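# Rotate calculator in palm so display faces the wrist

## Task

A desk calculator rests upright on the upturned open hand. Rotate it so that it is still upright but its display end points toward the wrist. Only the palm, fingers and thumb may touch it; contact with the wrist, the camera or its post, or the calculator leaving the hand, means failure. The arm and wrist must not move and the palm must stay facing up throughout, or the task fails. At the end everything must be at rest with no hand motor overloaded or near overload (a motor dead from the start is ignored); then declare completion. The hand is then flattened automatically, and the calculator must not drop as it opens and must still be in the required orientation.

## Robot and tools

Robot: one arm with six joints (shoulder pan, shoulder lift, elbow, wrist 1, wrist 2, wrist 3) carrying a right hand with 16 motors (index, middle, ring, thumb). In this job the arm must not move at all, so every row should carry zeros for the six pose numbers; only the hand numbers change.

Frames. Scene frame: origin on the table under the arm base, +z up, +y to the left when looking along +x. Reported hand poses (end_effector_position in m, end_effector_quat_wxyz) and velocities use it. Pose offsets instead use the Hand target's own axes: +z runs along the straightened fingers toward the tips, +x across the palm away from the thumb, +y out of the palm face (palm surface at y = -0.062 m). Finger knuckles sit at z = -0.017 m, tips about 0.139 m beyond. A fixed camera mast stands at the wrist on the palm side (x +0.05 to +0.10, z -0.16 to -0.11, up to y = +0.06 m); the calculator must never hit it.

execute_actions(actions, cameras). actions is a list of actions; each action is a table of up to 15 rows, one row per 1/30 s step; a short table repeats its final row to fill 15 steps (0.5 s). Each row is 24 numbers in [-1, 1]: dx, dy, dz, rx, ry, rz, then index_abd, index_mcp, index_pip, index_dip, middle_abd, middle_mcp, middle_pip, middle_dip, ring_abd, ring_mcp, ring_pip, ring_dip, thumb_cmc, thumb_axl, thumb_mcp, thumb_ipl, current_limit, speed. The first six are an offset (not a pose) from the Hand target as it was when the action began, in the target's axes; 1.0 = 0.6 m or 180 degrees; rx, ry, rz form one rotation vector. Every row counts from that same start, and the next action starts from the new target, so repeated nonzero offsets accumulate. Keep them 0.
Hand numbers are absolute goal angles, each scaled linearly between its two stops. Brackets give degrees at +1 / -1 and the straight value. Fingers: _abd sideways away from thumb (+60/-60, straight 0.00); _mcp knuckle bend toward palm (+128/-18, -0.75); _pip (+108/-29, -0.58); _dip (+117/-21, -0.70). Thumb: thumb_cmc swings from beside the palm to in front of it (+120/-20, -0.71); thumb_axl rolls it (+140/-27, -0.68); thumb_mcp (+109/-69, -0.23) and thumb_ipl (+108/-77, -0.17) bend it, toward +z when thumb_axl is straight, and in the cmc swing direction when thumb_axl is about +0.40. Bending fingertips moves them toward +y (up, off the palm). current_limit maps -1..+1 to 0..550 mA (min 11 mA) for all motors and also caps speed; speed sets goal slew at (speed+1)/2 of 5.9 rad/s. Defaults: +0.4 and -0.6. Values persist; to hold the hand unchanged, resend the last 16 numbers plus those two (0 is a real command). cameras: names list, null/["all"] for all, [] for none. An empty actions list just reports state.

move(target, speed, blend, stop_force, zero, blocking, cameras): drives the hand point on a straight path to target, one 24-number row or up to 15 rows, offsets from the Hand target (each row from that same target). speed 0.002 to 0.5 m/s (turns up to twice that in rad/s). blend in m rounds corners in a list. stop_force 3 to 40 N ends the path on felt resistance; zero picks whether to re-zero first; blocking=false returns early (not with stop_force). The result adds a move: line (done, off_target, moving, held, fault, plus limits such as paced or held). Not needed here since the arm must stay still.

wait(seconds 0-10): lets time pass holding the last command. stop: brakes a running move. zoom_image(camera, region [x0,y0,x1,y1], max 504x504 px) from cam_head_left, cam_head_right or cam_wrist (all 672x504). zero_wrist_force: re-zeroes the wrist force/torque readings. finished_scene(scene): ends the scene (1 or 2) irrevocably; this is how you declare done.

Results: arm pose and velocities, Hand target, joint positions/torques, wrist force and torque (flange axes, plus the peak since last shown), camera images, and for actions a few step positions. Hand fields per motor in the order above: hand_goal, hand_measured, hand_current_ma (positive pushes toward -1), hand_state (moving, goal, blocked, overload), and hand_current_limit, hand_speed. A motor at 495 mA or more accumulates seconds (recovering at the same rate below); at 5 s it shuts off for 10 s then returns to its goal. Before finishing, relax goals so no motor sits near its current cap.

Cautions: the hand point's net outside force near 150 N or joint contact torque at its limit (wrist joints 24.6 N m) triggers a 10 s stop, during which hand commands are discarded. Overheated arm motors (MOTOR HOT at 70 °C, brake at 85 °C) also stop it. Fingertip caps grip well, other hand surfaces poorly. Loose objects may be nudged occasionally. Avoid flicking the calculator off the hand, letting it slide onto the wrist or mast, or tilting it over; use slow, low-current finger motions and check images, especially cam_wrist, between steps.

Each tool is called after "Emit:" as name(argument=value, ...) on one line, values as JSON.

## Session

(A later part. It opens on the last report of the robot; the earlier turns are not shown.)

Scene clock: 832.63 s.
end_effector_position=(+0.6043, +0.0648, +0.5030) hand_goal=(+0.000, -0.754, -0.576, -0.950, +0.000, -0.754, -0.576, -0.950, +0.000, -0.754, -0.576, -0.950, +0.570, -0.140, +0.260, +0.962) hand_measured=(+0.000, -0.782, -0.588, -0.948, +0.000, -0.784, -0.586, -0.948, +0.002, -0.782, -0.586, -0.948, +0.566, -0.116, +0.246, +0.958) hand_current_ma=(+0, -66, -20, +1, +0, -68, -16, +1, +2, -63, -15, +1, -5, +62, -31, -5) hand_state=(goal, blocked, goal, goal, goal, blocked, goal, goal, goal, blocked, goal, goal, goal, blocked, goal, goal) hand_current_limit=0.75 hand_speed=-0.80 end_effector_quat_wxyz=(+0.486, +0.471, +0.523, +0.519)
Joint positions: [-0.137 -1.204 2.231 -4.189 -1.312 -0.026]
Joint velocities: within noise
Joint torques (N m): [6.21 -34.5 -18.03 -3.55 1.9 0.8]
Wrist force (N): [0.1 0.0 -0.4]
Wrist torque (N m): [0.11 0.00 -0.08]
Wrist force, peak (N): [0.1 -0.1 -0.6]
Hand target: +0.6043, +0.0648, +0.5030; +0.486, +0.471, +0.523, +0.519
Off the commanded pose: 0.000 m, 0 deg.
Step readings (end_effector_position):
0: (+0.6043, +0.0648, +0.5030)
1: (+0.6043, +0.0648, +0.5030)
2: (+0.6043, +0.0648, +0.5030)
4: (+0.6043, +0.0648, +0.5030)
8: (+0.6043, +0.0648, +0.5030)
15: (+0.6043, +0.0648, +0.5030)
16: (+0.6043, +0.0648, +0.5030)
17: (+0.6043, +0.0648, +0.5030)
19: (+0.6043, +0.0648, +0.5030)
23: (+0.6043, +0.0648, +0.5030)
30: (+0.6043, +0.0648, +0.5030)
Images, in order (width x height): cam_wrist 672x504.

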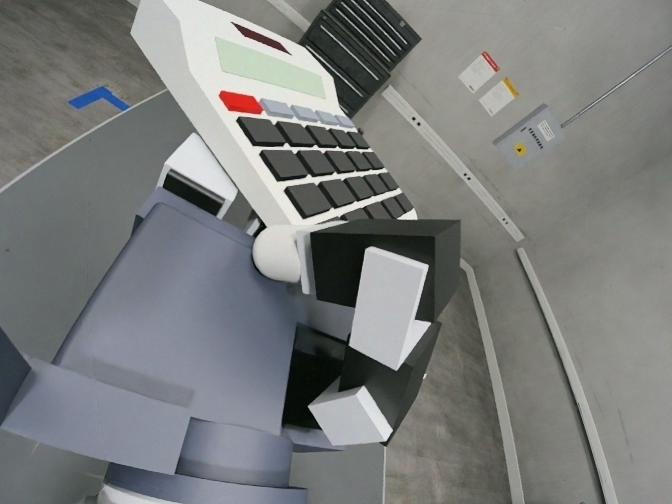

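Emit:
execute_actions(actions=[[[0,0,0,0,0,0, 0,-0.754,-0.576,-0.95, 0,-0.754,-0.576,-0.95, 0,-0.754,-0.576,-0.95, 0.571,-0.2,0.261,0.963, 0.75,-0.8]],[[0,0,0,0,0,0, 0,-0.754,-0.576,-0.95, 0,-0.754,-0.576,-0.95, 0,-0.754,-0.576,-0.95, 0.571,-0.26,0.261,0.963, 0.75,-0.8]]], cameras=["cam_wrist"])

Emit:
execute_actions(actions=[[[0,0,0,0,0,0, 0,-0.754,-0.576,-0.95, 0,-0.754,-0.576,-0.95, 0,-0.754,-0.576,-0.95, 0.571,-0.32,0.261,0.963, 0.75,-0.8]],[[0,0,0,0,0,0, 0,-0.754,-0.576,-0.95, 0,-0.754,-0.576,-0.95, 0,-0.754,-0.576,-0.95, 0.571,-0.38,0.261,0.963, 0.75,-0.8]]], cameras=["cam_wrist"])

Scene clock: 843.20 s.
end_effector_position=(+0.6043, +0.0648, +0.5030) hand_goal=(+0.000, -0.754, -0.576, -0.950, +0.000, -0.754, -0.576, -0.950, +0.000, -0.754, -0.576, -0.950, +0.570, -0.260, +0.260, +0.962) hand_measured=(+0.000, -0.782, -0.588, -0.948, +0.000, -0.784, -0.586, -0.948, +0.002, -0.782, -0.586, -0.948, +0.566, -0.246, +0.254, +0.960) hand_current_ma=(+0, -66, -20, +1, +0, -68, -16, +1, +2, -63, -15, +1, -6, +30, -12, -3) hand_state=(goal, blocked, goal, goal, goal, blocked, goal, goal, goal, blocked, goal, goal, goal, goal, goal, goal) hand_current_limit=0.75 hand_speed=-0.80 end_effector_quat_wxyz=(+0.486, +0.471, +0.523, +0.519)
Joint positions: [-0.137 -1.204 2.231 -4.189 -1.312 -0.026]
Joint velocities: within noise
Joint torques (N m): [6.4 -34.54 -17.94 -3.42 1.88 0.67]
Wrist force (N): [0.0 -0.4 -0.4]
Wrist torque (N m): [0.07 0.01 -0.09]
Wrist force, peak (N): [0.0 0.0 -0.7]
Hand target: +0.6043, +0.0648, +0.5030; +0.486, +0.471, +0.523, +0.519
Off the commanded pose: 0.000 m, 0 deg.
Step readings (end_effector_position):
0: (+0.6043, +0.0648, +0.5030)
1: (+0.6043, +0.0648, +0.5030)
2: (+0.6043, +0.0648, +0.5030)
4: (+0.6043, +0.0648, +0.5030)
8: (+0.6043, +0.0648, +0.5030)
15: (+0.6043, +0.0648, +0.5030)
16: (+0.6043, +0.0648, +0.5030)
17: (+0.6043, +0.0648, +0.5030)
19: (+0.6043, +0.0648, +0.5030)
23: (+0.6043, +0.0648, +0.5030)
30: (+0.6043, +0.0648, +0.5030)
Images, in order (width x height): cam_wrist 672x504.

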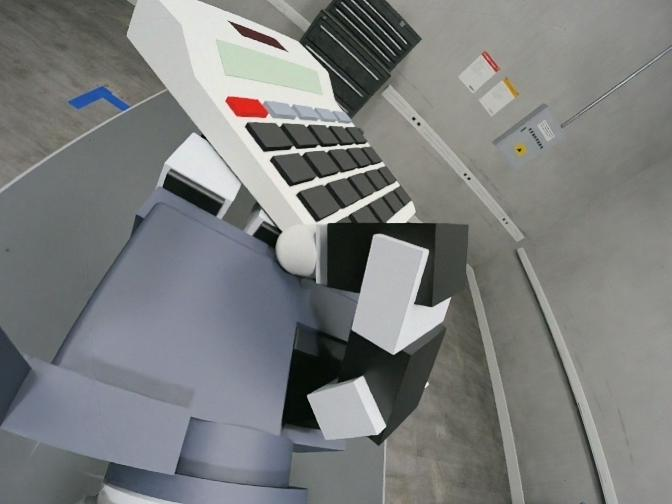

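Scene clock: 844.40 s.
end_effector_position=(+0.6043, +0.0648, +0.5030) hand_goal=(+0.000, -0.754, -0.576, -0.950, +0.000, -0.754, -0.576, -0.950, +0.000, -0.754, -0.576, -0.950, +0.570, -0.380, +0.260, +0.962) hand_measured=(+0.000, -0.782, -0.588, -0.948, +0.000, -0.784, -0.586, -0.948, +0.002, -0.782, -0.586, -0.948, +0.570, -0.372, +0.262, +0.960) hand_current_ma=(+0, -66, -20, +1, +0, -68, -16, +1, +2, -63, -15, +1, +0, +15, +2, -1) hand_state=(goal, blocked, goal, goal, goal, blocked, goal, goal, goal, blocked, goal, goal, goal, goal, goal, goal) hand_current_limit=0.75 hand_speed=-0.80 end_effector_quat_wxyz=(+0.486, +0.471, +0.523, +0.519)
Joint positions: [-0.137 -1.204 2.231 -4.189 -1.312 -0.026]
Joint velocities: within noise
Joint torques (N m): [6.06 -34.4 -17.99 -3.54 1.85 0.77]
Wrist force (N): [0.0 0.0 -0.4]
Wrist torque (N m): [0.13 0.01 -0.07]
Wrist force, peak (N): [0.2 0.0 -0.7]
Hand target: +0.6043, +0.0648, +0.5030; +0.486, +0.471, +0.523, +0.519
Off the commanded pose: 0.000 m, 0 deg.
Step readings (end_effector_position):
0: (+0.6043, +0.0648, +0.5030)
1: (+0.6043, +0.0648, +0.5030)
2: (+0.6043, +0.0648, +0.5030)
4: (+0.6043, +0.0648, +0.5030)
8: (+0.6043, +0.0648, +0.5030)
15: (+0.6043, +0.0648, +0.5030)
16: (+0.6043, +0.0648, +0.5030)
17: (+0.6043, +0.0648, +0.5030)
19: (+0.6043, +0.0648, +0.5030)
23: (+0.6043, +0.0648, +0.5030)
30: (+0.6043, +0.0648, +0.5030)
Images, in order (width x height): cam_wrist 672x504.

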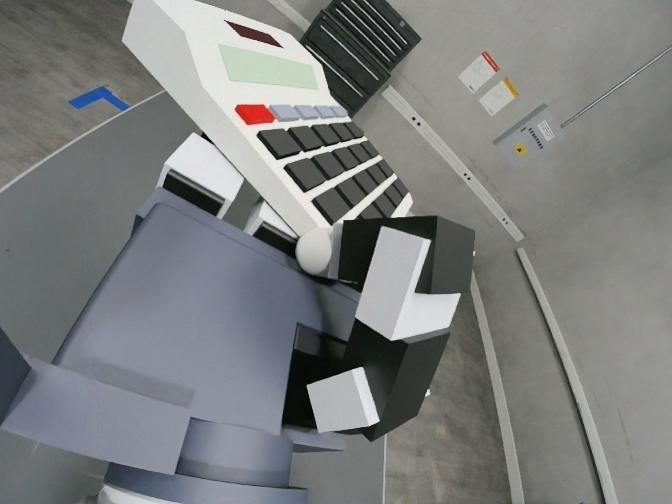

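Emit:
execute_actions(actions=[[[0,0,0,0,0,0, 0,-0.754,-0.576,-0.95, 0,-0.754,-0.576,-0.95, 0,-0.754,-0.576,-0.95, 0.571,-0.44,0.261,0.963, 0.75,-0.8]],[[0,0,0,0,0,0, 0,-0.754,-0.576,-0.95, 0,-0.754,-0.576,-0.95, 0,-0.754,-0.576,-0.95, 0.571,-0.5,0.261,0.963, 0.75,-0.8]]], cameras=["cam_wrist"])

Emit:
execute_actions(actions=[[[0,0,0,0,0,0, 0,-0.754,-0.576,-0.95, 0,-0.754,-0.576,-0.95, 0,-0.754,-0.576,-0.95, 0.571,-0.56,0.261,0.963, 0.75,-0.8]],[[0,0,0,0,0,0, 0,-0.754,-0.576,-0.95, 0,-0.754,-0.576,-0.95, 0,-0.754,-0.576,-0.95, 0.571,-0.62,0.261,0.963, 0.75,-0.8]]], cameras=["cam_wrist", "cam_head_left"])

Scene clock: 859.30 s.
end_effector_position=(+0.6043, +0.0648, +0.5030) hand_goal=(+0.000, -0.754, -0.576, -0.950, +0.000, -0.754, -0.576, -0.950, +0.000, -0.754, -0.576, -0.950, +0.570, -0.500, +0.260, +0.962) hand_measured=(+0.000, -0.782, -0.588, -0.948, +0.000, -0.784, -0.586, -0.948, +0.002, -0.782, -0.586, -0.948, +0.570, -0.492, +0.262, +0.960) hand_current_ma=(+0, -66, -20, +1, +0, -68, -16, +1, +1, -63, -15, +1, +0, +15, +2, -1) hand_state=(goal, blocked, goal, goal, goal, blocked, goal, goal, goal, blocked, goal, goal, goal, goal, goal, goal) hand_current_limit=0.75 hand_speed=-0.80 end_effector_quat_wxyz=(+0.486, +0.471, +0.523, +0.519)
Joint positions: [-0.137 -1.204 2.231 -4.189 -1.312 -0.026]
Joint velocities: within noise
Joint torques (N m): [6.04 -35.53 -18.05 -3.55 1.86 0.74]
Wrist force (N): [-0.1 0.1 -0.5]
Wrist torque (N m): [0.15 0.02 -0.08]
Wrist force, peak (N): [0.2 -0.1 -0.7]
Hand target: +0.6043, +0.0648, +0.5030; +0.486, +0.471, +0.523, +0.519
Off the commanded pose: 0.000 m, 0 deg.
Step readings (end_effector_position):
0: (+0.6043, +0.0648, +0.5030)
1: (+0.6043, +0.0648, +0.5030)
2: (+0.6043, +0.0648, +0.5030)
4: (+0.6043, +0.0648, +0.5030)
8: (+0.6043, +0.0648, +0.5030)
15: (+0.6043, +0.0648, +0.5030)
16: (+0.6043, +0.0648, +0.5030)
17: (+0.6043, +0.0648, +0.5030)
19: (+0.6043, +0.0648, +0.5030)
23: (+0.6043, +0.0648, +0.5030)
30: (+0.6043, +0.0648, +0.5030)
Images, in order (width x height): cam_wrist 672x504.

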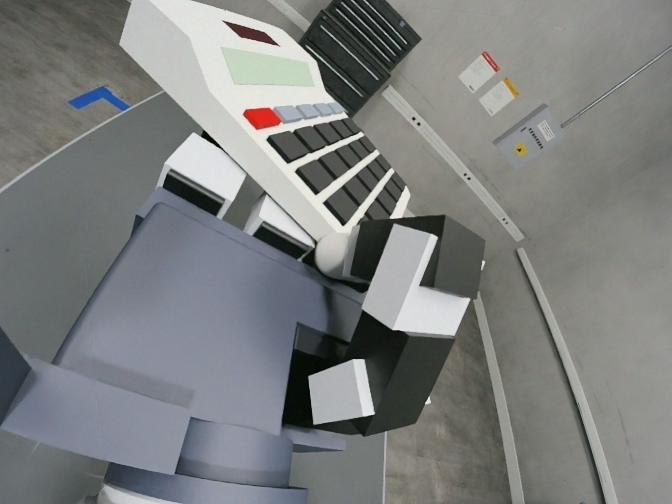

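Scene clock: 860.50 s.
end_effector_position=(+0.6043, +0.0648, +0.5030) hand_goal=(+0.000, -0.754, -0.576, -0.950, +0.000, -0.754, -0.576, -0.950, +0.000, -0.754, -0.576, -0.950, +0.570, -0.620, +0.260, +0.962) hand_measured=(+0.000, -0.782, -0.588, -0.948, +0.000, -0.784, -0.586, -0.948, +0.002, -0.782, -0.586, -0.948, +0.570, -0.612, +0.262, +0.962) hand_current_ma=(+0, -66, -20, +1, +0, -68, -16, +1, +1, -63, -15, +1, +0, +14, +2, -1) hand_state=(goal, blocked, goal, goal, goal, blocked, goal, goal, goal, blocked, goal, goal, goal, goal, goal, goal) hand_current_limit=0.75 hand_speed=-0.80 end_effector_quat_wxyz=(+0.486, +0.471, +0.523, +0.519)
Joint positions: [-0.137 -1.204 2.231 -4.189 -1.312 -0.026]
Joint velocities: within noise
Joint torques (N m): [6.18 -34.21 -17.85 -3.53 1.9 0.59]
Wrist force (N): [0.0 -0.1 -0.6]
Wrist torque (N m): [0.15 0.02 -0.07]
Wrist force, peak (N): [-0.1 -0.3 -0.6]
Hand target: +0.6043, +0.0648, +0.5030; +0.486, +0.471, +0.523, +0.519
Off the commanded pose: 0.000 m, 0 deg.
Step readings (end_effector_position):
0: (+0.6043, +0.0648, +0.5030)
1: (+0.6043, +0.0648, +0.5030)
2: (+0.6043, +0.0648, +0.5030)
4: (+0.6043, +0.0648, +0.5030)
8: (+0.6043, +0.0648, +0.5030)
15: (+0.6043, +0.0648, +0.5030)
16: (+0.6043, +0.0648, +0.5030)
17: (+0.6043, +0.0648, +0.5030)
19: (+0.6043, +0.0648, +0.5030)
23: (+0.6043, +0.0648, +0.5030)
30: (+0.6043, +0.0648, +0.5030)
Images, in order (width x height): cam_head_left 672x504, cam_wrist 672x504.

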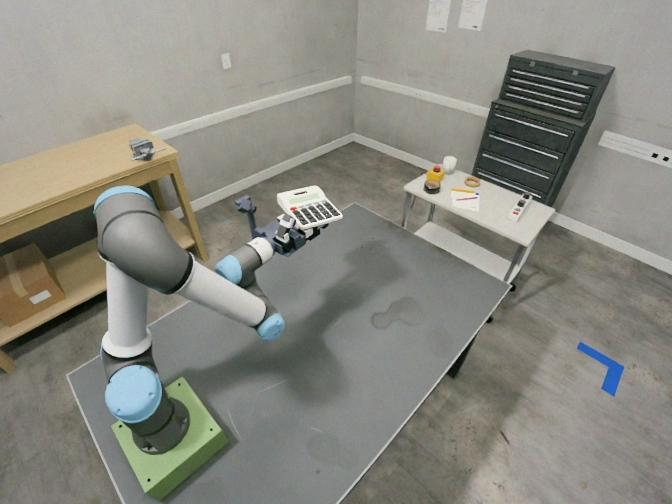

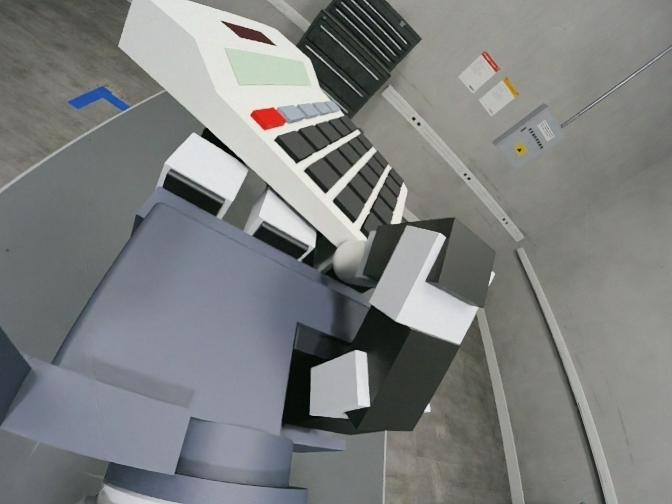

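Emit:
execute_actions(actions=[[[0,0,0,0,0,0, 0,-0.754,-0.576,-0.95, 0,-0.754,-0.576,-0.95, 0,-0.754,-0.576,-0.95, 0.571,-0.58,0.261,0.963, 0.75,-0.8]],[[0,0,0,0,0,0, 0,-0.754,-0.576,-0.95, 0,-0.754,-0.576,-0.95, 0,-0.754,-0.576,-0.95, 0.571,-0.5,0.1,0.963, 0.75,-0.7]],[[0,0,0,0,0,0, 0,-0.754,-0.576,-0.95, 0,-0.754,-0.576,-0.95, 0,-0.754,-0.576,-0.95, 0.571,-0.5,-0.1,0.8, 0.75,-0.6]],[[0,0,0,0,0,0, 0,-0.754,-0.576,-0.95, 0,-0.754,-0.576,-0.95, 0,-0.754,-0.576,-0.95, 0.571,-0.5,-0.35,0.5, 0.75,-0.5]]], cameras=["cam_wrist", "cam_head_left", "cam_head_right"])

Scene clock: 901.40 s.
end_effector_position=(+0.6043, +0.0648, +0.5030) hand_goal=(+0.000, -0.754, -0.576, -0.950, +0.000, -0.754, -0.576, -0.950, +0.000, -0.754, -0.576, -0.950, +0.570, -0.500, -0.350, +0.500) hand_measured=(+0.000, -0.782, -0.588, -0.948, +0.000, -0.784, -0.586, -0.948, +0.002, -0.782, -0.586, -0.948, +0.570, -0.502, -0.348, +0.504) hand_current_ma=(+0, -66, -20, +1, +0, -68, -16, +1, +1, -66, -17, +1, +0, -3, +4, +7) hand_state=(goal, blocked, goal, goal, goal, blocked, goal, goal, goal, blocked, goal, goal, goal, goal, goal, goal) hand_current_limit=0.75 hand_speed=-0.50 end_effector_quat_wxyz=(+0.486, +0.471, +0.523, +0.519)
Joint positions: [-0.137 -1.204 2.231 -4.189 -1.312 -0.026]
Joint velocities: within noise
Joint torques (N m): [5.9 -35.1 -17.98 -3.61 1.66 0.58]
Wrist force (N): [0.1 -0.1 -0.3]
Wrist torque (N m): [0.08 0.00 -0.05]
Wrist force, peak (N): [0.1 -0.1 -0.7]
Hand target: +0.6043, +0.0648, +0.5030; +0.486, +0.471, +0.523, +0.519
Off the commanded pose: 0.000 m, 0 deg.
Step readings (end_effector_position):
0: (+0.6043, +0.0648, +0.5030)
1: (+0.6043, +0.0648, +0.5030)
2: (+0.6043, +0.0648, +0.5030)
4: (+0.6043, +0.0648, +0.5030)
8: (+0.6043, +0.0648, +0.5030)
15: (+0.6043, +0.0648, +0.5030)
16: (+0.6043, +0.0648, +0.5030)
17: (+0.6043, +0.0648, +0.5030)
19: (+0.6043, +0.0648, +0.5030)
23: (+0.6043, +0.0648, +0.5030)
30: (+0.6043, +0.0648, +0.5030)
31: (+0.6043, +0.0648, +0.5030)
32: (+0.6043, +0.0648, +0.5030)
34: (+0.6043, +0.0648, +0.5030)
38: (+0.6043, +0.0648, +0.5030)
45: (+0.6043, +0.0648, +0.5030)
46: (+0.6043, +0.0648, +0.5030)
47: (+0.6043, +0.0648, +0.5030)
49: (+0.6043, +0.0648, +0.5030)
53: (+0.6043, +0.0648, +0.5030)
60: (+0.6043, +0.0648, +0.5030)

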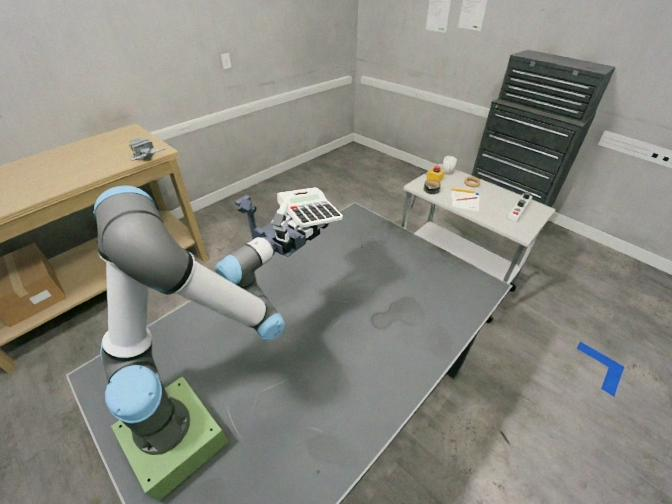

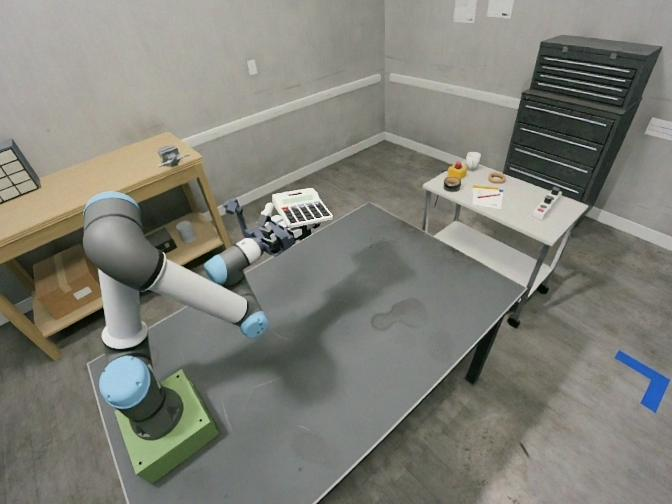

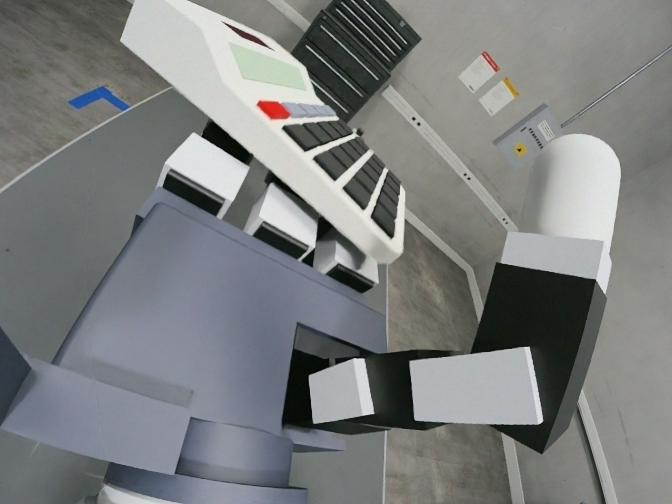

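Emit:
zoom_image(camera="cam_wrist", region=[100, 0, 480, 300])

Emit:
zoom_image(camera="cam_head_left", region=[220, 160, 370, 270])

Scaled by 1.326 from the camera's 672x504 image, which has a finer 960x720 frame.

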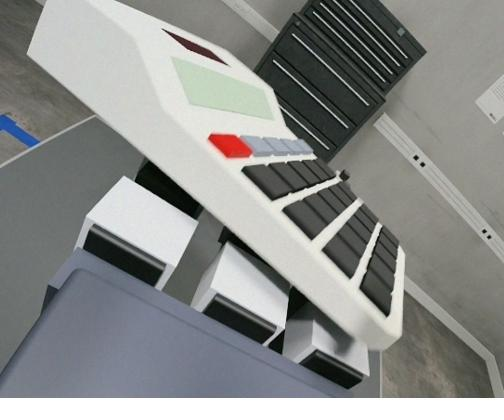

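Scaled by 3.360 from the camera's 672x504 image, which has a finer 960x720 frame.

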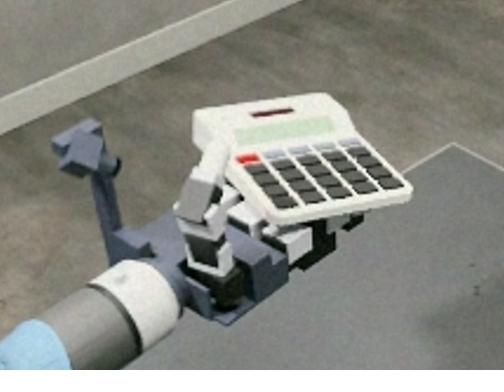

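Emit:
zoom_image(camera="cam_head_left", region=[270, 180, 350, 260])

Emit:
zoom_image(camera="cam_head_right", region=[250, 180, 340, 260])

Scaled by 6.300 from the camera's 672x504 image, which has a finer 960x720 frame.

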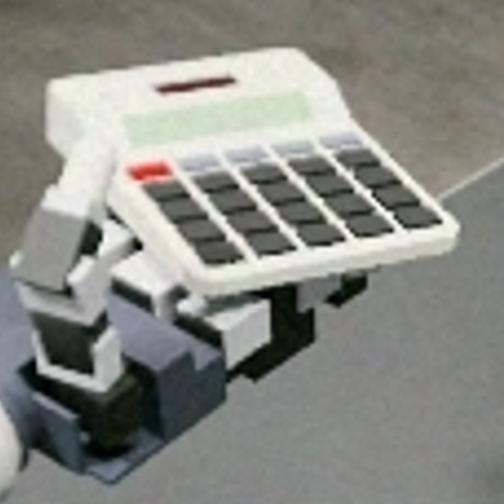

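Scaled by 5.600 from the camera's 672x504 image, which has a finer 960x720 frame.

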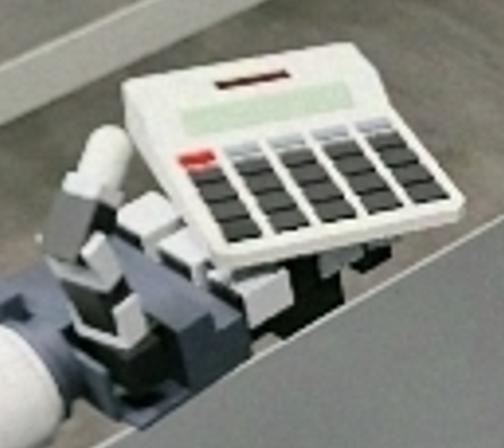

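Emit:
execute_actions(actions=[[[0,0,0,0,0,0, 0,-0.85,-0.576,-0.95, 0,-0.754,-0.576,-0.95, 0,-0.754,-0.576,-0.95, 0.571,-0.5,-0.35,0.5, 0.75,-0.7]],[[0,0,0,0,0,0, 0.1,-1.0,-0.576,-0.95, 0,-0.754,-0.576,-0.95, 0,-0.754,-0.576,-0.95, 0.571,-0.5,-0.35,0.5, 0.75,-0.7]]], cameras=["cam_wrist"])

Emit:
execute_actions(actions=[[[0,0,0,0,0,0, 0.1,-1.0,-0.759,-0.4, 0,-0.754,-0.576,-0.95, 0,-0.754,-0.576,-0.95, 0.571,-0.5,-0.35,0.5, 0.75,-0.6]],[[0,0,0,0,0,0, 0.1,-1.0,-0.759,0.1, 0,-0.754,-0.576,-0.95, 0,-0.754,-0.576,-0.95, 0.571,-0.5,-0.35,0.5, 0.75,-0.6]],[[0,0,0,0,0,0, 0.1,-1.0,-0.759,0.5, 0,-0.754,-0.576,-0.95, 0,-0.754,-0.576,-0.95, 0.571,-0.5,-0.35,0.5, 0.75,-0.6]]], cameras=["cam_wrist", "cam_head_left"])

Scene clock: 954.93 s.
end_effector_position=(+0.6043, +0.0648, +0.5030) hand_goal=(+0.100, -1.000, -0.576, -0.950, +0.000, -0.754, -0.576, -0.950, +0.000, -0.754, -0.576, -0.950, +0.570, -0.500, -0.350, +0.500) hand_measured=(+0.098, -1.000, -0.586, -0.948, +0.000, -0.784, -0.586, -0.948, +0.002, -0.782, -0.588, -0.948, +0.570, -0.502, -0.348, +0.504) hand_current_ma=(-2, +0, -14, +1, +0, -68, -16, +1, +1, -66, -17, +1, +0, -3, +4, +7) hand_state=(goal, goal, goal, goal, goal, blocked, goal, goal, goal, blocked, goal, goal, goal, goal, goal, goal) hand_current_limit=0.75 hand_speed=-0.70 end_effector_quat_wxyz=(+0.486, +0.471, +0.523, +0.519)
Joint positions: [-0.137 -1.204 2.231 -4.189 -1.312 -0.026]
Joint velocities: within noise
Joint torques (N m): [5.49 -35.21 -16.35 -3.39 1.57 0.54]
Wrist force (N): [0.2 0.1 -0.4]
Wrist torque (N m): [0.13 -0.01 -0.05]
Wrist force, peak (N): [0.2 -0.2 -0.7]
Hand target: +0.6043, +0.0648, +0.5030; +0.486, +0.471, +0.523, +0.519
Off the commanded pose: 0.000 m, 0 deg.
Step readings (end_effector_position):
0: (+0.6043, +0.0648, +0.5030)
1: (+0.6043, +0.0648, +0.5030)
2: (+0.6043, +0.0648, +0.5030)
4: (+0.6043, +0.0648, +0.5030)
8: (+0.6043, +0.0648, +0.5030)
15: (+0.6043, +0.0648, +0.5030)
16: (+0.6043, +0.0648, +0.5030)
17: (+0.6043, +0.0648, +0.5030)
19: (+0.6043, +0.0648, +0.5030)
23: (+0.6043, +0.0648, +0.5030)
30: (+0.6043, +0.0648, +0.5030)
Images, in order (width x height): cam_wrist 672x504.

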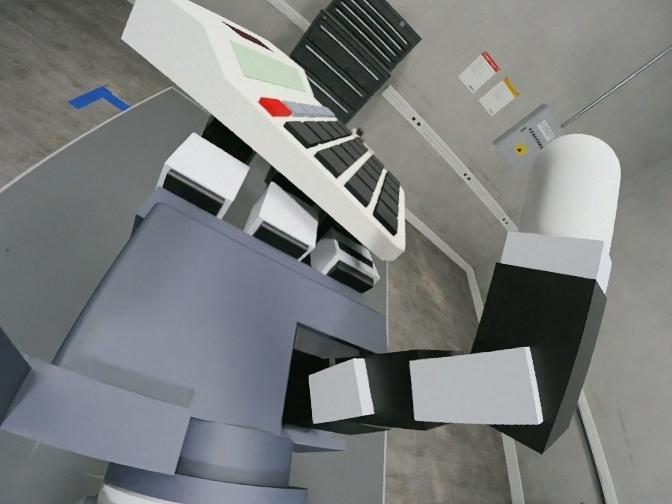

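Scene clock: 956.70 s.
end_effector_position=(+0.6043, +0.0648, +0.5030) hand_goal=(+0.100, -1.000, -0.760, +0.500, +0.000, -0.754, -0.576, -0.950, +0.000, -0.754, -0.576, -0.950, +0.570, -0.500, -0.350, +0.500) hand_measured=(+0.098, -1.000, -0.768, +0.494, +0.000, -0.782, -0.586, -0.948, +0.002, -0.782, -0.588, -0.948, +0.570, -0.502, -0.348, +0.504) hand_current_ma=(-2, +0, -10, -7, +0, -67, -16, +1, +1, -66, -17, +1, +0, -3, +4, +7) hand_state=(goal, goal, goal, goal, goal, blocked, goal, goal, goal, blocked, goal, goal, goal, goal, goal, goal) hand_current_limit=0.75 hand_speed=-0.60 end_effector_quat_wxyz=(+0.486, +0.471, +0.523, +0.519)
Joint positions: [-0.137 -1.204 2.231 -4.189 -1.312 -0.026]
Joint velocities: within noise
Joint torques (N m): [5.73 -35.31 -16.79 -3.36 1.5 0.5]
Wrist force (N): [0.2 -0.3 -0.5]
Wrist torque (N m): [0.09 -0.01 -0.06]
Wrist force, peak (N): [0.1 -0.1 -0.8]
Hand target: +0.6043, +0.0648, +0.5030; +0.486, +0.471, +0.523, +0.519
Off the commanded pose: 0.000 m, 0 deg.
Step readings (end_effector_position):
0: (+0.6043, +0.0648, +0.5030)
1: (+0.6043, +0.0648, +0.5030)
2: (+0.6043, +0.0648, +0.5030)
4: (+0.6043, +0.0648, +0.5030)
8: (+0.6043, +0.0648, +0.5030)
15: (+0.6043, +0.0648, +0.5030)
16: (+0.6043, +0.0648, +0.5030)
17: (+0.6043, +0.0648, +0.5030)
19: (+0.6043, +0.0648, +0.5030)
23: (+0.6043, +0.0648, +0.5030)
30: (+0.6043, +0.0648, +0.5030)
31: (+0.6043, +0.0648, +0.5030)
32: (+0.6043, +0.0648, +0.5030)
34: (+0.6043, +0.0648, +0.5030)
38: (+0.6043, +0.0648, +0.5030)
45: (+0.6043, +0.0648, +0.5030)
Images, in order (width x height): cam_head_left 672x504, cam_wrist 672x504.

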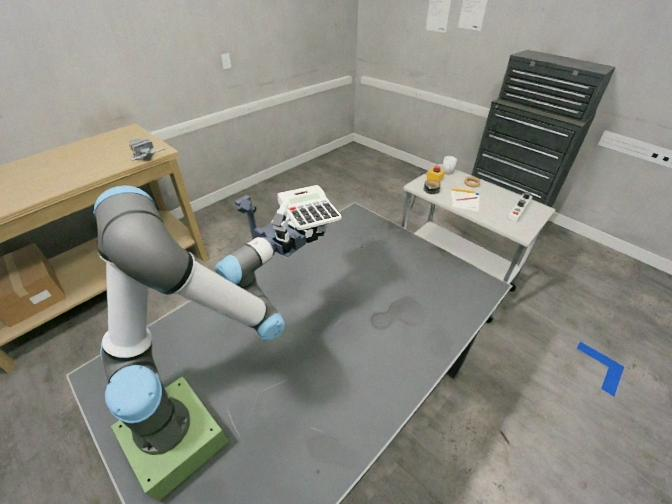

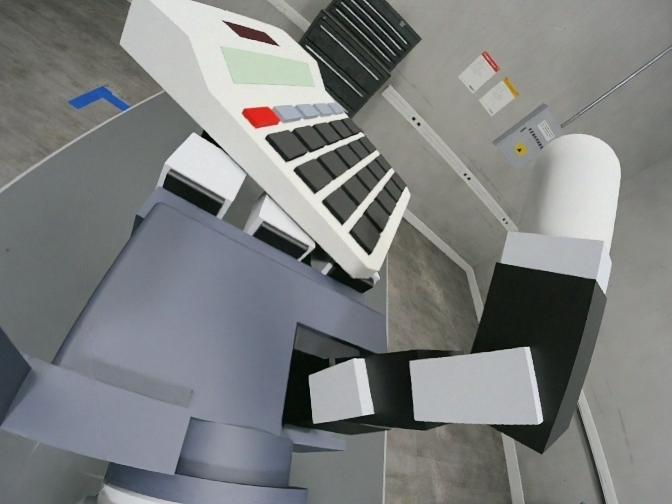

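Emit:
zoom_image(camera="cam_wrist", region=[100, 0, 480, 300])

Emit:
zoom_image(camera="cam_head_left", region=[270, 180, 350, 260])

Scaled by 1.326 from the camera's 672x504 image, which has a finer 960x720 frame.

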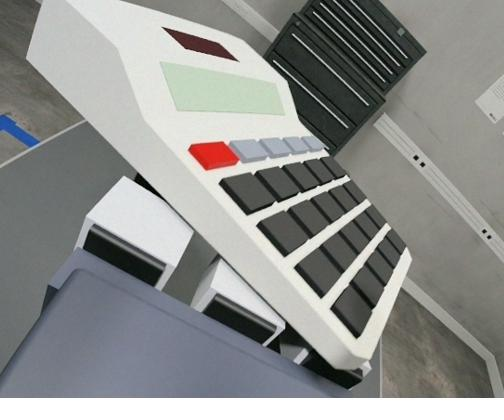

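Scaled by 6.300 from the camera's 672x504 image, which has a finer 960x720 frame.

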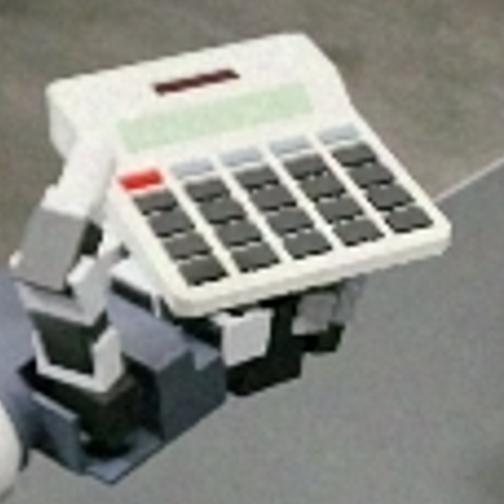

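Emit:
execute_actions(actions=[[[0,0,0,0,0,0, 0.1,-1.0,-0.759,0.15, 0,-0.754,-0.576,-0.95, 0,-0.754,-0.576,-0.95, 0.571,-0.5,-0.35,0.5, 0.75,-0.6]],[[0,0,0,0,0,0, 0.1,-1.0,-1.0,0.1, 0,-0.754,-0.576,-0.95, 0,-0.754,-0.576,-0.95, 0.571,-0.5,-0.35,0.5, 0.75,-0.6]]], cameras=["cam_wrist"])

Emit:
execute_actions(actions=[[[0,0,0,0,0,0, 0.1,-1.0,-1.0,0.6, 0,-0.754,-0.576,-0.95, 0,-0.754,-0.576,-0.95, 0.571,-0.5,-0.35,0.5, 0.75,-0.6]],[[0,0,0,0,0,0, 0.1,-1.0,-1.0,0.98, 0,-0.754,-0.576,-0.95, 0,-0.754,-0.576,-0.95, 0.571,-0.5,-0.35,0.5, 0.75,-0.6]]], cameras=["cam_wrist"])

Scene clock: 1012.67 s.
end_effector_position=(+0.6043, +0.0648, +0.5030) hand_goal=(+0.100, -1.000, -1.000, +0.100, +0.000, -0.754, -0.576, -0.950, +0.000, -0.754, -0.576, -0.950, +0.570, -0.500, -0.350, +0.500) hand_measured=(+0.098, -1.000, -1.000, +0.102, +0.000, -0.782, -0.586, -0.948, +0.002, -0.782, -0.588, -0.948, +0.570, -0.502, -0.348, +0.504) hand_current_ma=(-2, +0, +0, +1, +0, -67, -17, +1, +1, -66, -17, +1, +0, -3, +4, +7) hand_state=(goal, goal, goal, goal, goal, blocked, goal, goal, goal, blocked, goal, goal, goal, goal, goal, goal) hand_current_limit=0.75 hand_speed=-0.60 end_effector_quat_wxyz=(+0.486, +0.471, +0.523, +0.519)
Joint positions: [-0.137 -1.204 2.231 -4.189 -1.312 -0.026]
Joint velocities: within noise
Joint torques (N m): [5.42 -36.02 -14.86 -2.9 1.37 0.44]
Wrist force (N): [0.0 0.1 -0.6]
Wrist torque (N m): [0.14 0.01 -0.06]
Wrist force, peak (N): [-0.2 -0.2 -0.8]
Hand target: +0.6043, +0.0648, +0.5030; +0.486, +0.471, +0.523, +0.519
Off the commanded pose: 0.000 m, 0 deg.
Step readings (end_effector_position):
0: (+0.6043, +0.0648, +0.5030)
1: (+0.6043, +0.0648, +0.5030)
2: (+0.6043, +0.0648, +0.5030)
4: (+0.6043, +0.0648, +0.5030)
8: (+0.6043, +0.0648, +0.5030)
15: (+0.6043, +0.0648, +0.5030)
16: (+0.6043, +0.0648, +0.5030)
17: (+0.6043, +0.0648, +0.5030)
19: (+0.6043, +0.0648, +0.5030)
23: (+0.6043, +0.0648, +0.5030)
30: (+0.6043, +0.0648, +0.5030)
Images, in order (width x height): cam_wrist 672x504.

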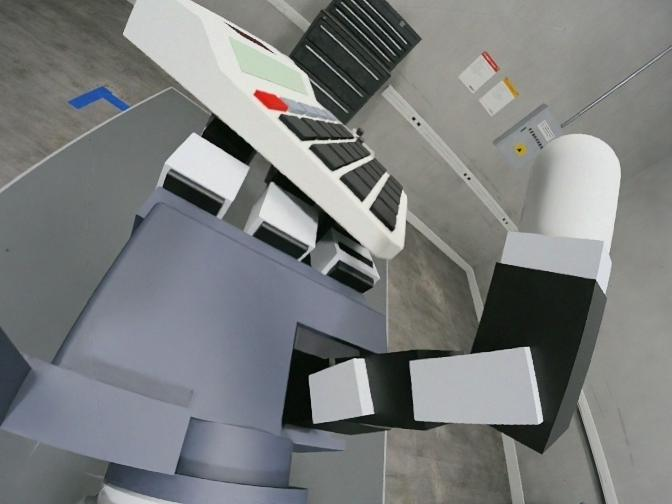

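Scene clock: 1013.87 s.
end_effector_position=(+0.6043, +0.0648, +0.5030) hand_goal=(+0.100, -1.000, -1.000, +0.980, +0.000, -0.754, -0.576, -0.950, +0.000, -0.754, -0.576, -0.950, +0.570, -0.500, -0.350, +0.500) hand_measured=(+0.098, -1.000, -1.000, +0.978, +0.000, -0.782, -0.586, -0.948, +0.002, -0.782, -0.588, -0.948, +0.570, -0.502, -0.348, +0.504) hand_current_ma=(-2, +0, +0, -3, +0, -67, -17, +1, +1, -66, -17, +1, +0, -3, +4, +7) hand_state=(goal, goal, goal, goal, goal, blocked, goal, goal, goal, blocked, goal, goal, goal, goal, goal, goal) hand_current_limit=0.75 hand_speed=-0.60 end_effector_quat_wxyz=(+0.486, +0.471, +0.523, +0.519)
Joint positions: [-0.137 -1.204 2.231 -4.189 -1.312 -0.026]
Joint velocities: within noise
Joint torques (N m): [5.29 -36.61 -14.91 -2.8 1.43 0.45]
Wrist force (N): [0.2 -0.1 -0.5]
Wrist torque (N m): [0.10 -0.01 -0.05]
Wrist force, peak (N): [0.3 0.0 -0.7]
Hand target: +0.6043, +0.0648, +0.5030; +0.486, +0.471, +0.523, +0.519
Off the commanded pose: 0.000 m, 0 deg.
Step readings (end_effector_position):
0: (+0.6043, +0.0648, +0.5030)
1: (+0.6043, +0.0648, +0.5030)
2: (+0.6043, +0.0648, +0.5030)
4: (+0.6043, +0.0648, +0.5030)
8: (+0.6043, +0.0648, +0.5030)
15: (+0.6043, +0.0648, +0.5030)
16: (+0.6043, +0.0648, +0.5030)
17: (+0.6043, +0.0648, +0.5030)
19: (+0.6043, +0.0648, +0.5030)
23: (+0.6043, +0.0648, +0.5030)
30: (+0.6043, +0.0648, +0.5030)
Images, in order (width x height): cam_wrist 672x504.

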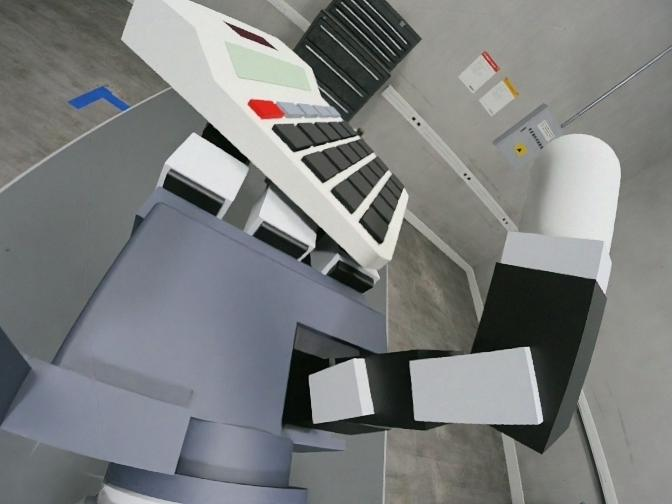

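Emit:
execute_actions(actions=[], cameras=["cam_wrist", "cam_head_left"])

Emit:
zoom_image(camera="cam_wrist", region=[100, 0, 480, 300])

Emit:
zoom_image(camera="cam_head_left", region=[270, 180, 350, 260])

Scene clock: 1043.87 s.
end_effector_position=(+0.6043, +0.0648, +0.5030) hand_goal=(+0.100, -1.000, -1.000, +0.980, +0.000, -0.754, -0.576, -0.950, +0.000, -0.754, -0.576, -0.950, +0.570, -0.500, -0.350, +0.500) hand_measured=(+0.098, -1.000, -1.000, +0.978, +0.000, -0.782, -0.586, -0.948, +0.002, -0.782, -0.588, -0.948, +0.570, -0.502, -0.348, +0.504) hand_current_ma=(-2, +0, +0, -3, +0, -67, -17, +1, +1, -66, -17, +1, +0, -3, +4, +7) hand_state=(goal, goal, goal, goal, goal, blocked, goal, goal, goal, blocked, goal, goal, goal, goal, goal, goal) hand_current_limit=0.75 hand_speed=-0.60 end_effector_quat_wxyz=(+0.486, +0.471, +0.523, +0.519)
Joint positions: [-0.137 -1.204 2.231 -4.189 -1.312 -0.026]
Joint velocities: within noise
Joint torques (N m): [5.07 -36.92 -13.86 -2.93 1.39 0.4]
Wrist force (N): [0.1 -0.2 -0.6]
Wrist torque (N m): [0.10 0.00 -0.06]
Wrist force, peak (N): [0.1 -0.3 -0.8]
Hand target: +0.6043, +0.0648, +0.5030; +0.486, +0.471, +0.523, +0.519
Off the commanded pose: 0.000 m, 0 deg.
Images, in order (width x height): cam_head_left 672x504, cam_wrist 672x504.

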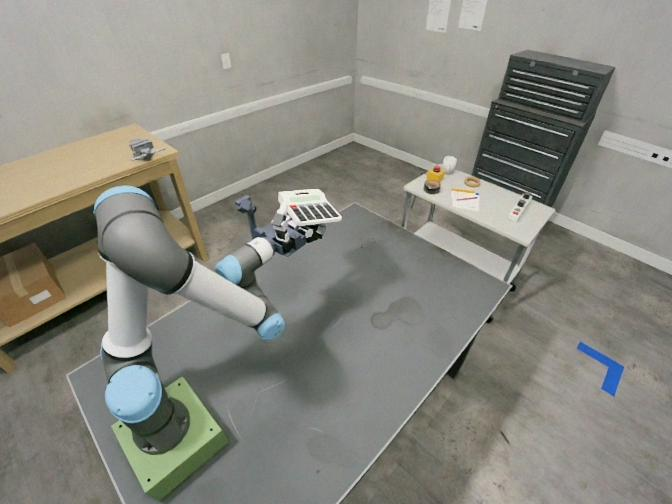

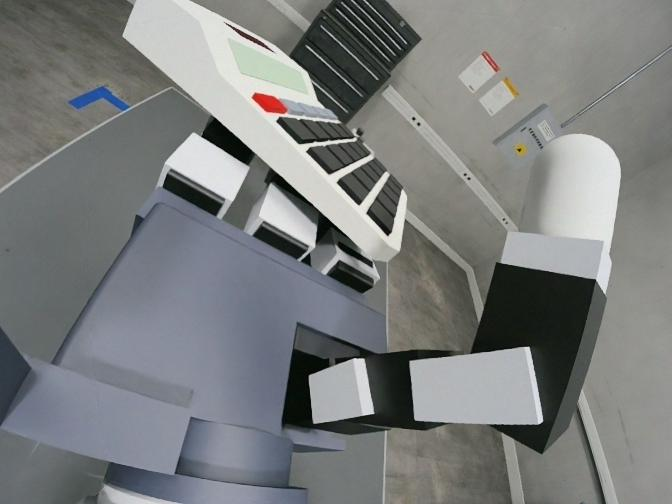

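Scaled by 1.326 from the camera's 672x504 image, which has a finer 960x720 frame.

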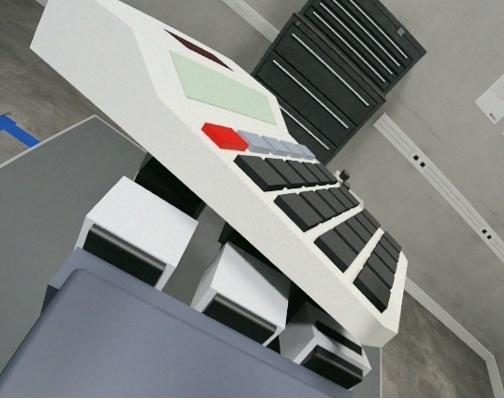

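Scaled by 6.300 from the camera's 672x504 image, which has a finer 960x720 frame.

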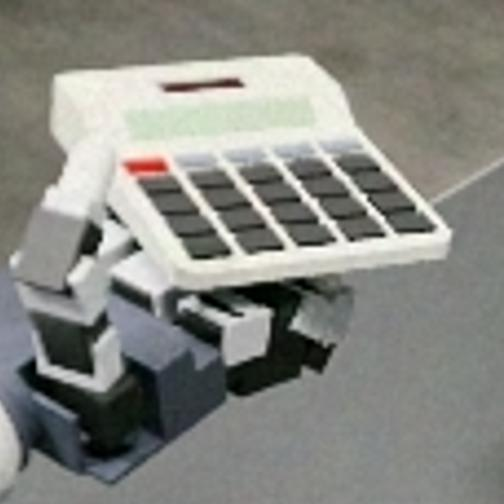

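Emit:
execute_actions(actions=[[[0,0,0,0,0,0, 0.1,-1.0,-0.9,0.98, 0,-0.754,-0.576,-0.95, 0,-0.74,-0.576,-0.9, 0.571,-0.5,-0.35,0.5, 0.75,-0.8]],[[0,0,0,0,0,0, 0.1,-1.0,-0.81,1.0, 0,-0.754,-0.576,-0.95, 0,-0.726,-0.576,-0.783, 0.571,-0.5,-0.35,0.5, 0.75,-0.8]]], cameras=["cam_wrist", "cam_head_left"])

Emit:
zoom_image(camera="cam_head_left", region=[270, 180, 350, 260])

Scene clock: 1075.23 s.
end_effector_position=(+0.6043, +0.0648, +0.5030) hand_goal=(+0.100, -1.000, -0.810, +1.000, +0.000, -0.754, -0.576, -0.950, +0.000, -0.726, -0.576, -0.784, +0.570, -0.500, -0.350, +0.500) hand_measured=(+0.100, -1.000, -0.830, +0.996, +0.000, -0.778, -0.586, -0.948, -0.002, -0.782, -0.588, -0.786, +0.570, -0.502, -0.348, +0.504) hand_current_ma=(+1, +0, -40, -6, +0, -55, -15, +1, -1, -163, -17, -2, +0, -3, +4, +7) hand_state=(goal, goal, blocked, goal, goal, blocked, goal, goal, goal, blocked, goal, goal, goal, goal, goal, goal) hand_current_limit=0.75 hand_speed=-0.80 end_effector_quat_wxyz=(+0.486, +0.471, +0.523, +0.519)
Joint positions: [-0.137 -1.204 2.231 -4.189 -1.312 -0.026]
Joint velocities: within noise
Joint torques (N m): [5.73 -37.73 -13.89 -2.87 1.38 0.39]
Wrist force (N): [0.0 -0.1 -0.6]
Wrist torque (N m): [0.10 0.02 -0.07]
Wrist force, peak (N): [0.2 -0.5 -0.7]
Hand target: +0.6043, +0.0648, +0.5030; +0.486, +0.471, +0.523, +0.519
Off the commanded pose: 0.000 m, 0 deg.
Step readings (end_effector_position):
0: (+0.6043, +0.0648, +0.5030)
1: (+0.6043, +0.0648, +0.5030)
2: (+0.6043, +0.0648, +0.5030)
4: (+0.6043, +0.0648, +0.5030)
8: (+0.6043, +0.0648, +0.5030)
15: (+0.6043, +0.0648, +0.5030)
16: (+0.6043, +0.0648, +0.5030)
17: (+0.6043, +0.0648, +0.5030)
19: (+0.6043, +0.0648, +0.5030)
23: (+0.6043, +0.0648, +0.5030)
30: (+0.6043, +0.0648, +0.5030)
Images, in order (width x height): cam_head_left 672x504, cam_wrist 672x504.

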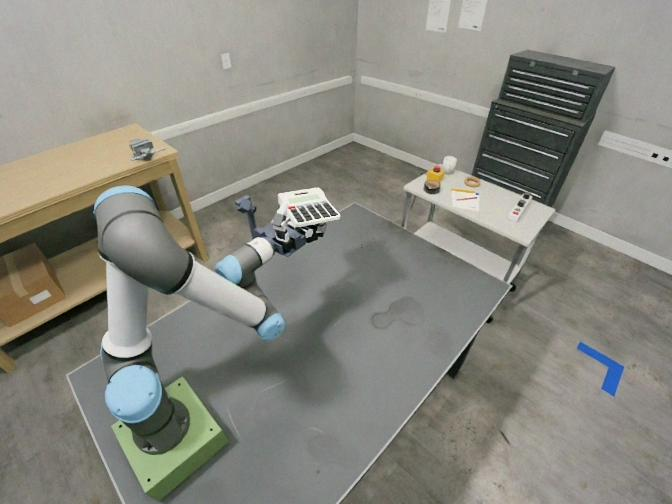

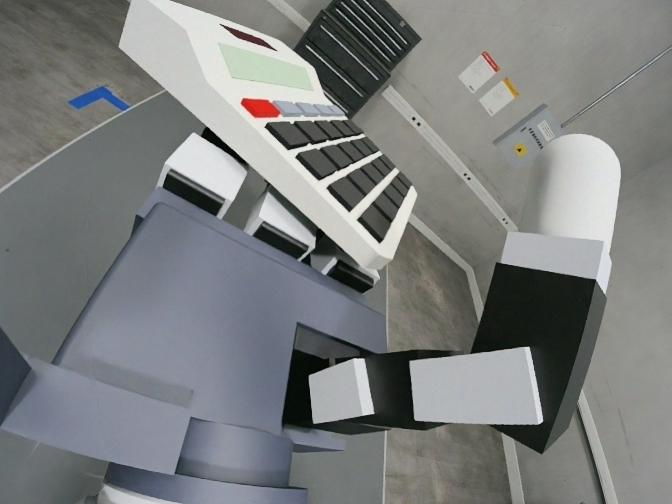

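Scaled by 6.300 from the camera's 672x504 image, which has a finer 960x720 frame.

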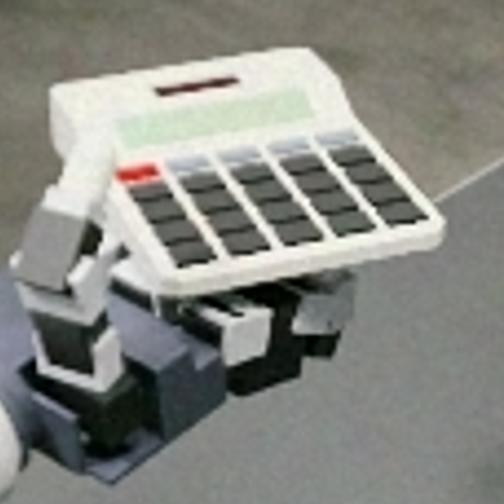

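Emit:
execute_actions(actions=[[[0,0,0,0,0,0, 0.1,-1.0,-0.781,0.797, 0,-0.78,-0.576,-0.95, 0,-0.767,-0.576,-0.63, 0.571,-0.5,-0.35,0.5, 0.75,-0.8]],[[0,0,0,0,0,0, 0.1,-1.0,-0.752,0.609, 0,-0.80,-0.576,-0.95, 0,-0.808,-0.576,-0.478, 0.571,-0.5,-0.35,0.5, 0.75,-0.8]]], cameras=["cam_wrist", "cam_head_left"])

Emit:
zoom_image(camera="cam_head_left", region=[270, 180, 350, 260])

Scene clock: 1091.10 s.
end_effector_position=(+0.6043, +0.0648, +0.5030) hand_goal=(+0.100, -1.000, -0.752, +0.608, +0.000, -0.800, -0.576, -0.950, +0.000, -0.808, -0.576, -0.478, +0.570, -0.500, -0.350, +0.500) hand_measured=(+0.102, -1.000, -0.768, +0.612, +0.000, -0.808, -0.586, -0.948, +0.006, -0.838, -0.590, -0.492, +0.570, -0.502, -0.348, +0.504) hand_current_ma=(+1, +0, -27, +3, +0, -13, -14, +1, +6, -71, -24, -26, +0, -3, +4, +7) hand_state=(goal, goal, goal, goal, goal, goal, goal, goal, goal, blocked, goal, goal, goal, goal, goal, goal) hand_current_limit=0.75 hand_speed=-0.80 end_effector_quat_wxyz=(+0.486, +0.471, +0.523, +0.519)
Joint positions: [-0.137 -1.204 2.231 -4.189 -1.312 -0.026]
Joint velocities: within noise
Joint torques (N m): [5.26 -37.92 -12.79 -2.87 1.38 0.39]
Wrist force (N): [0.1 -0.1 -0.6]
Wrist torque (N m): [0.12 0.00 -0.06]
Wrist force, peak (N): [0.3 -0.1 -0.8]
Hand target: +0.6043, +0.0648, +0.5030; +0.486, +0.471, +0.523, +0.519
Off the commanded pose: 0.000 m, 0 deg.
Step readings (end_effector_position):
0: (+0.6043, +0.0648, +0.5030)
1: (+0.6043, +0.0648, +0.5030)
2: (+0.6043, +0.0648, +0.5030)
4: (+0.6043, +0.0648, +0.5030)
8: (+0.6043, +0.0648, +0.5030)
15: (+0.6043, +0.0648, +0.5030)
16: (+0.6043, +0.0648, +0.5030)
17: (+0.6043, +0.0648, +0.5030)
19: (+0.6043, +0.0648, +0.5030)
23: (+0.6043, +0.0648, +0.5030)
30: (+0.6043, +0.0648, +0.5030)
Images, in order (width x height): cam_head_left 672x504, cam_wrist 672x504.

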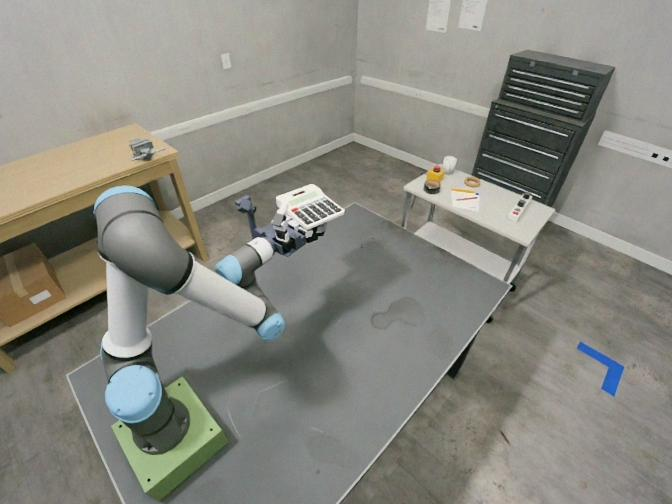

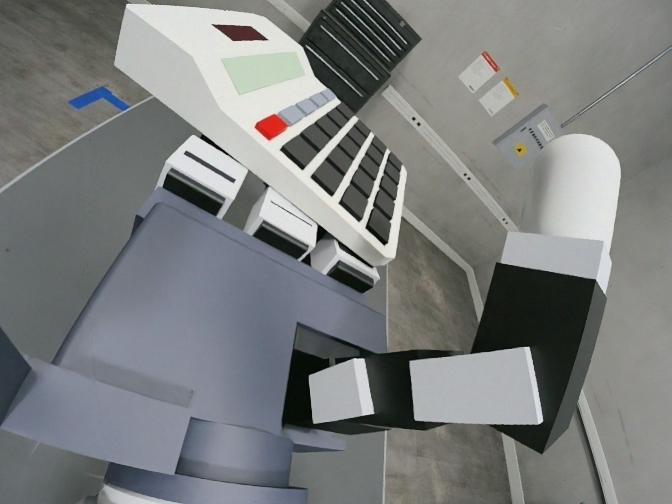

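Scaled by 6.300 from the camera's 672x504 image, which has a finer 960x720 frame.

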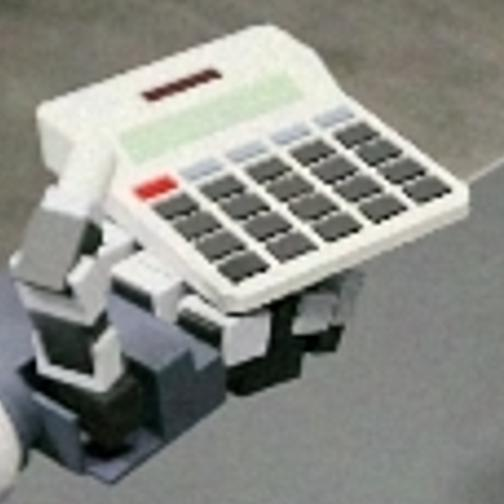

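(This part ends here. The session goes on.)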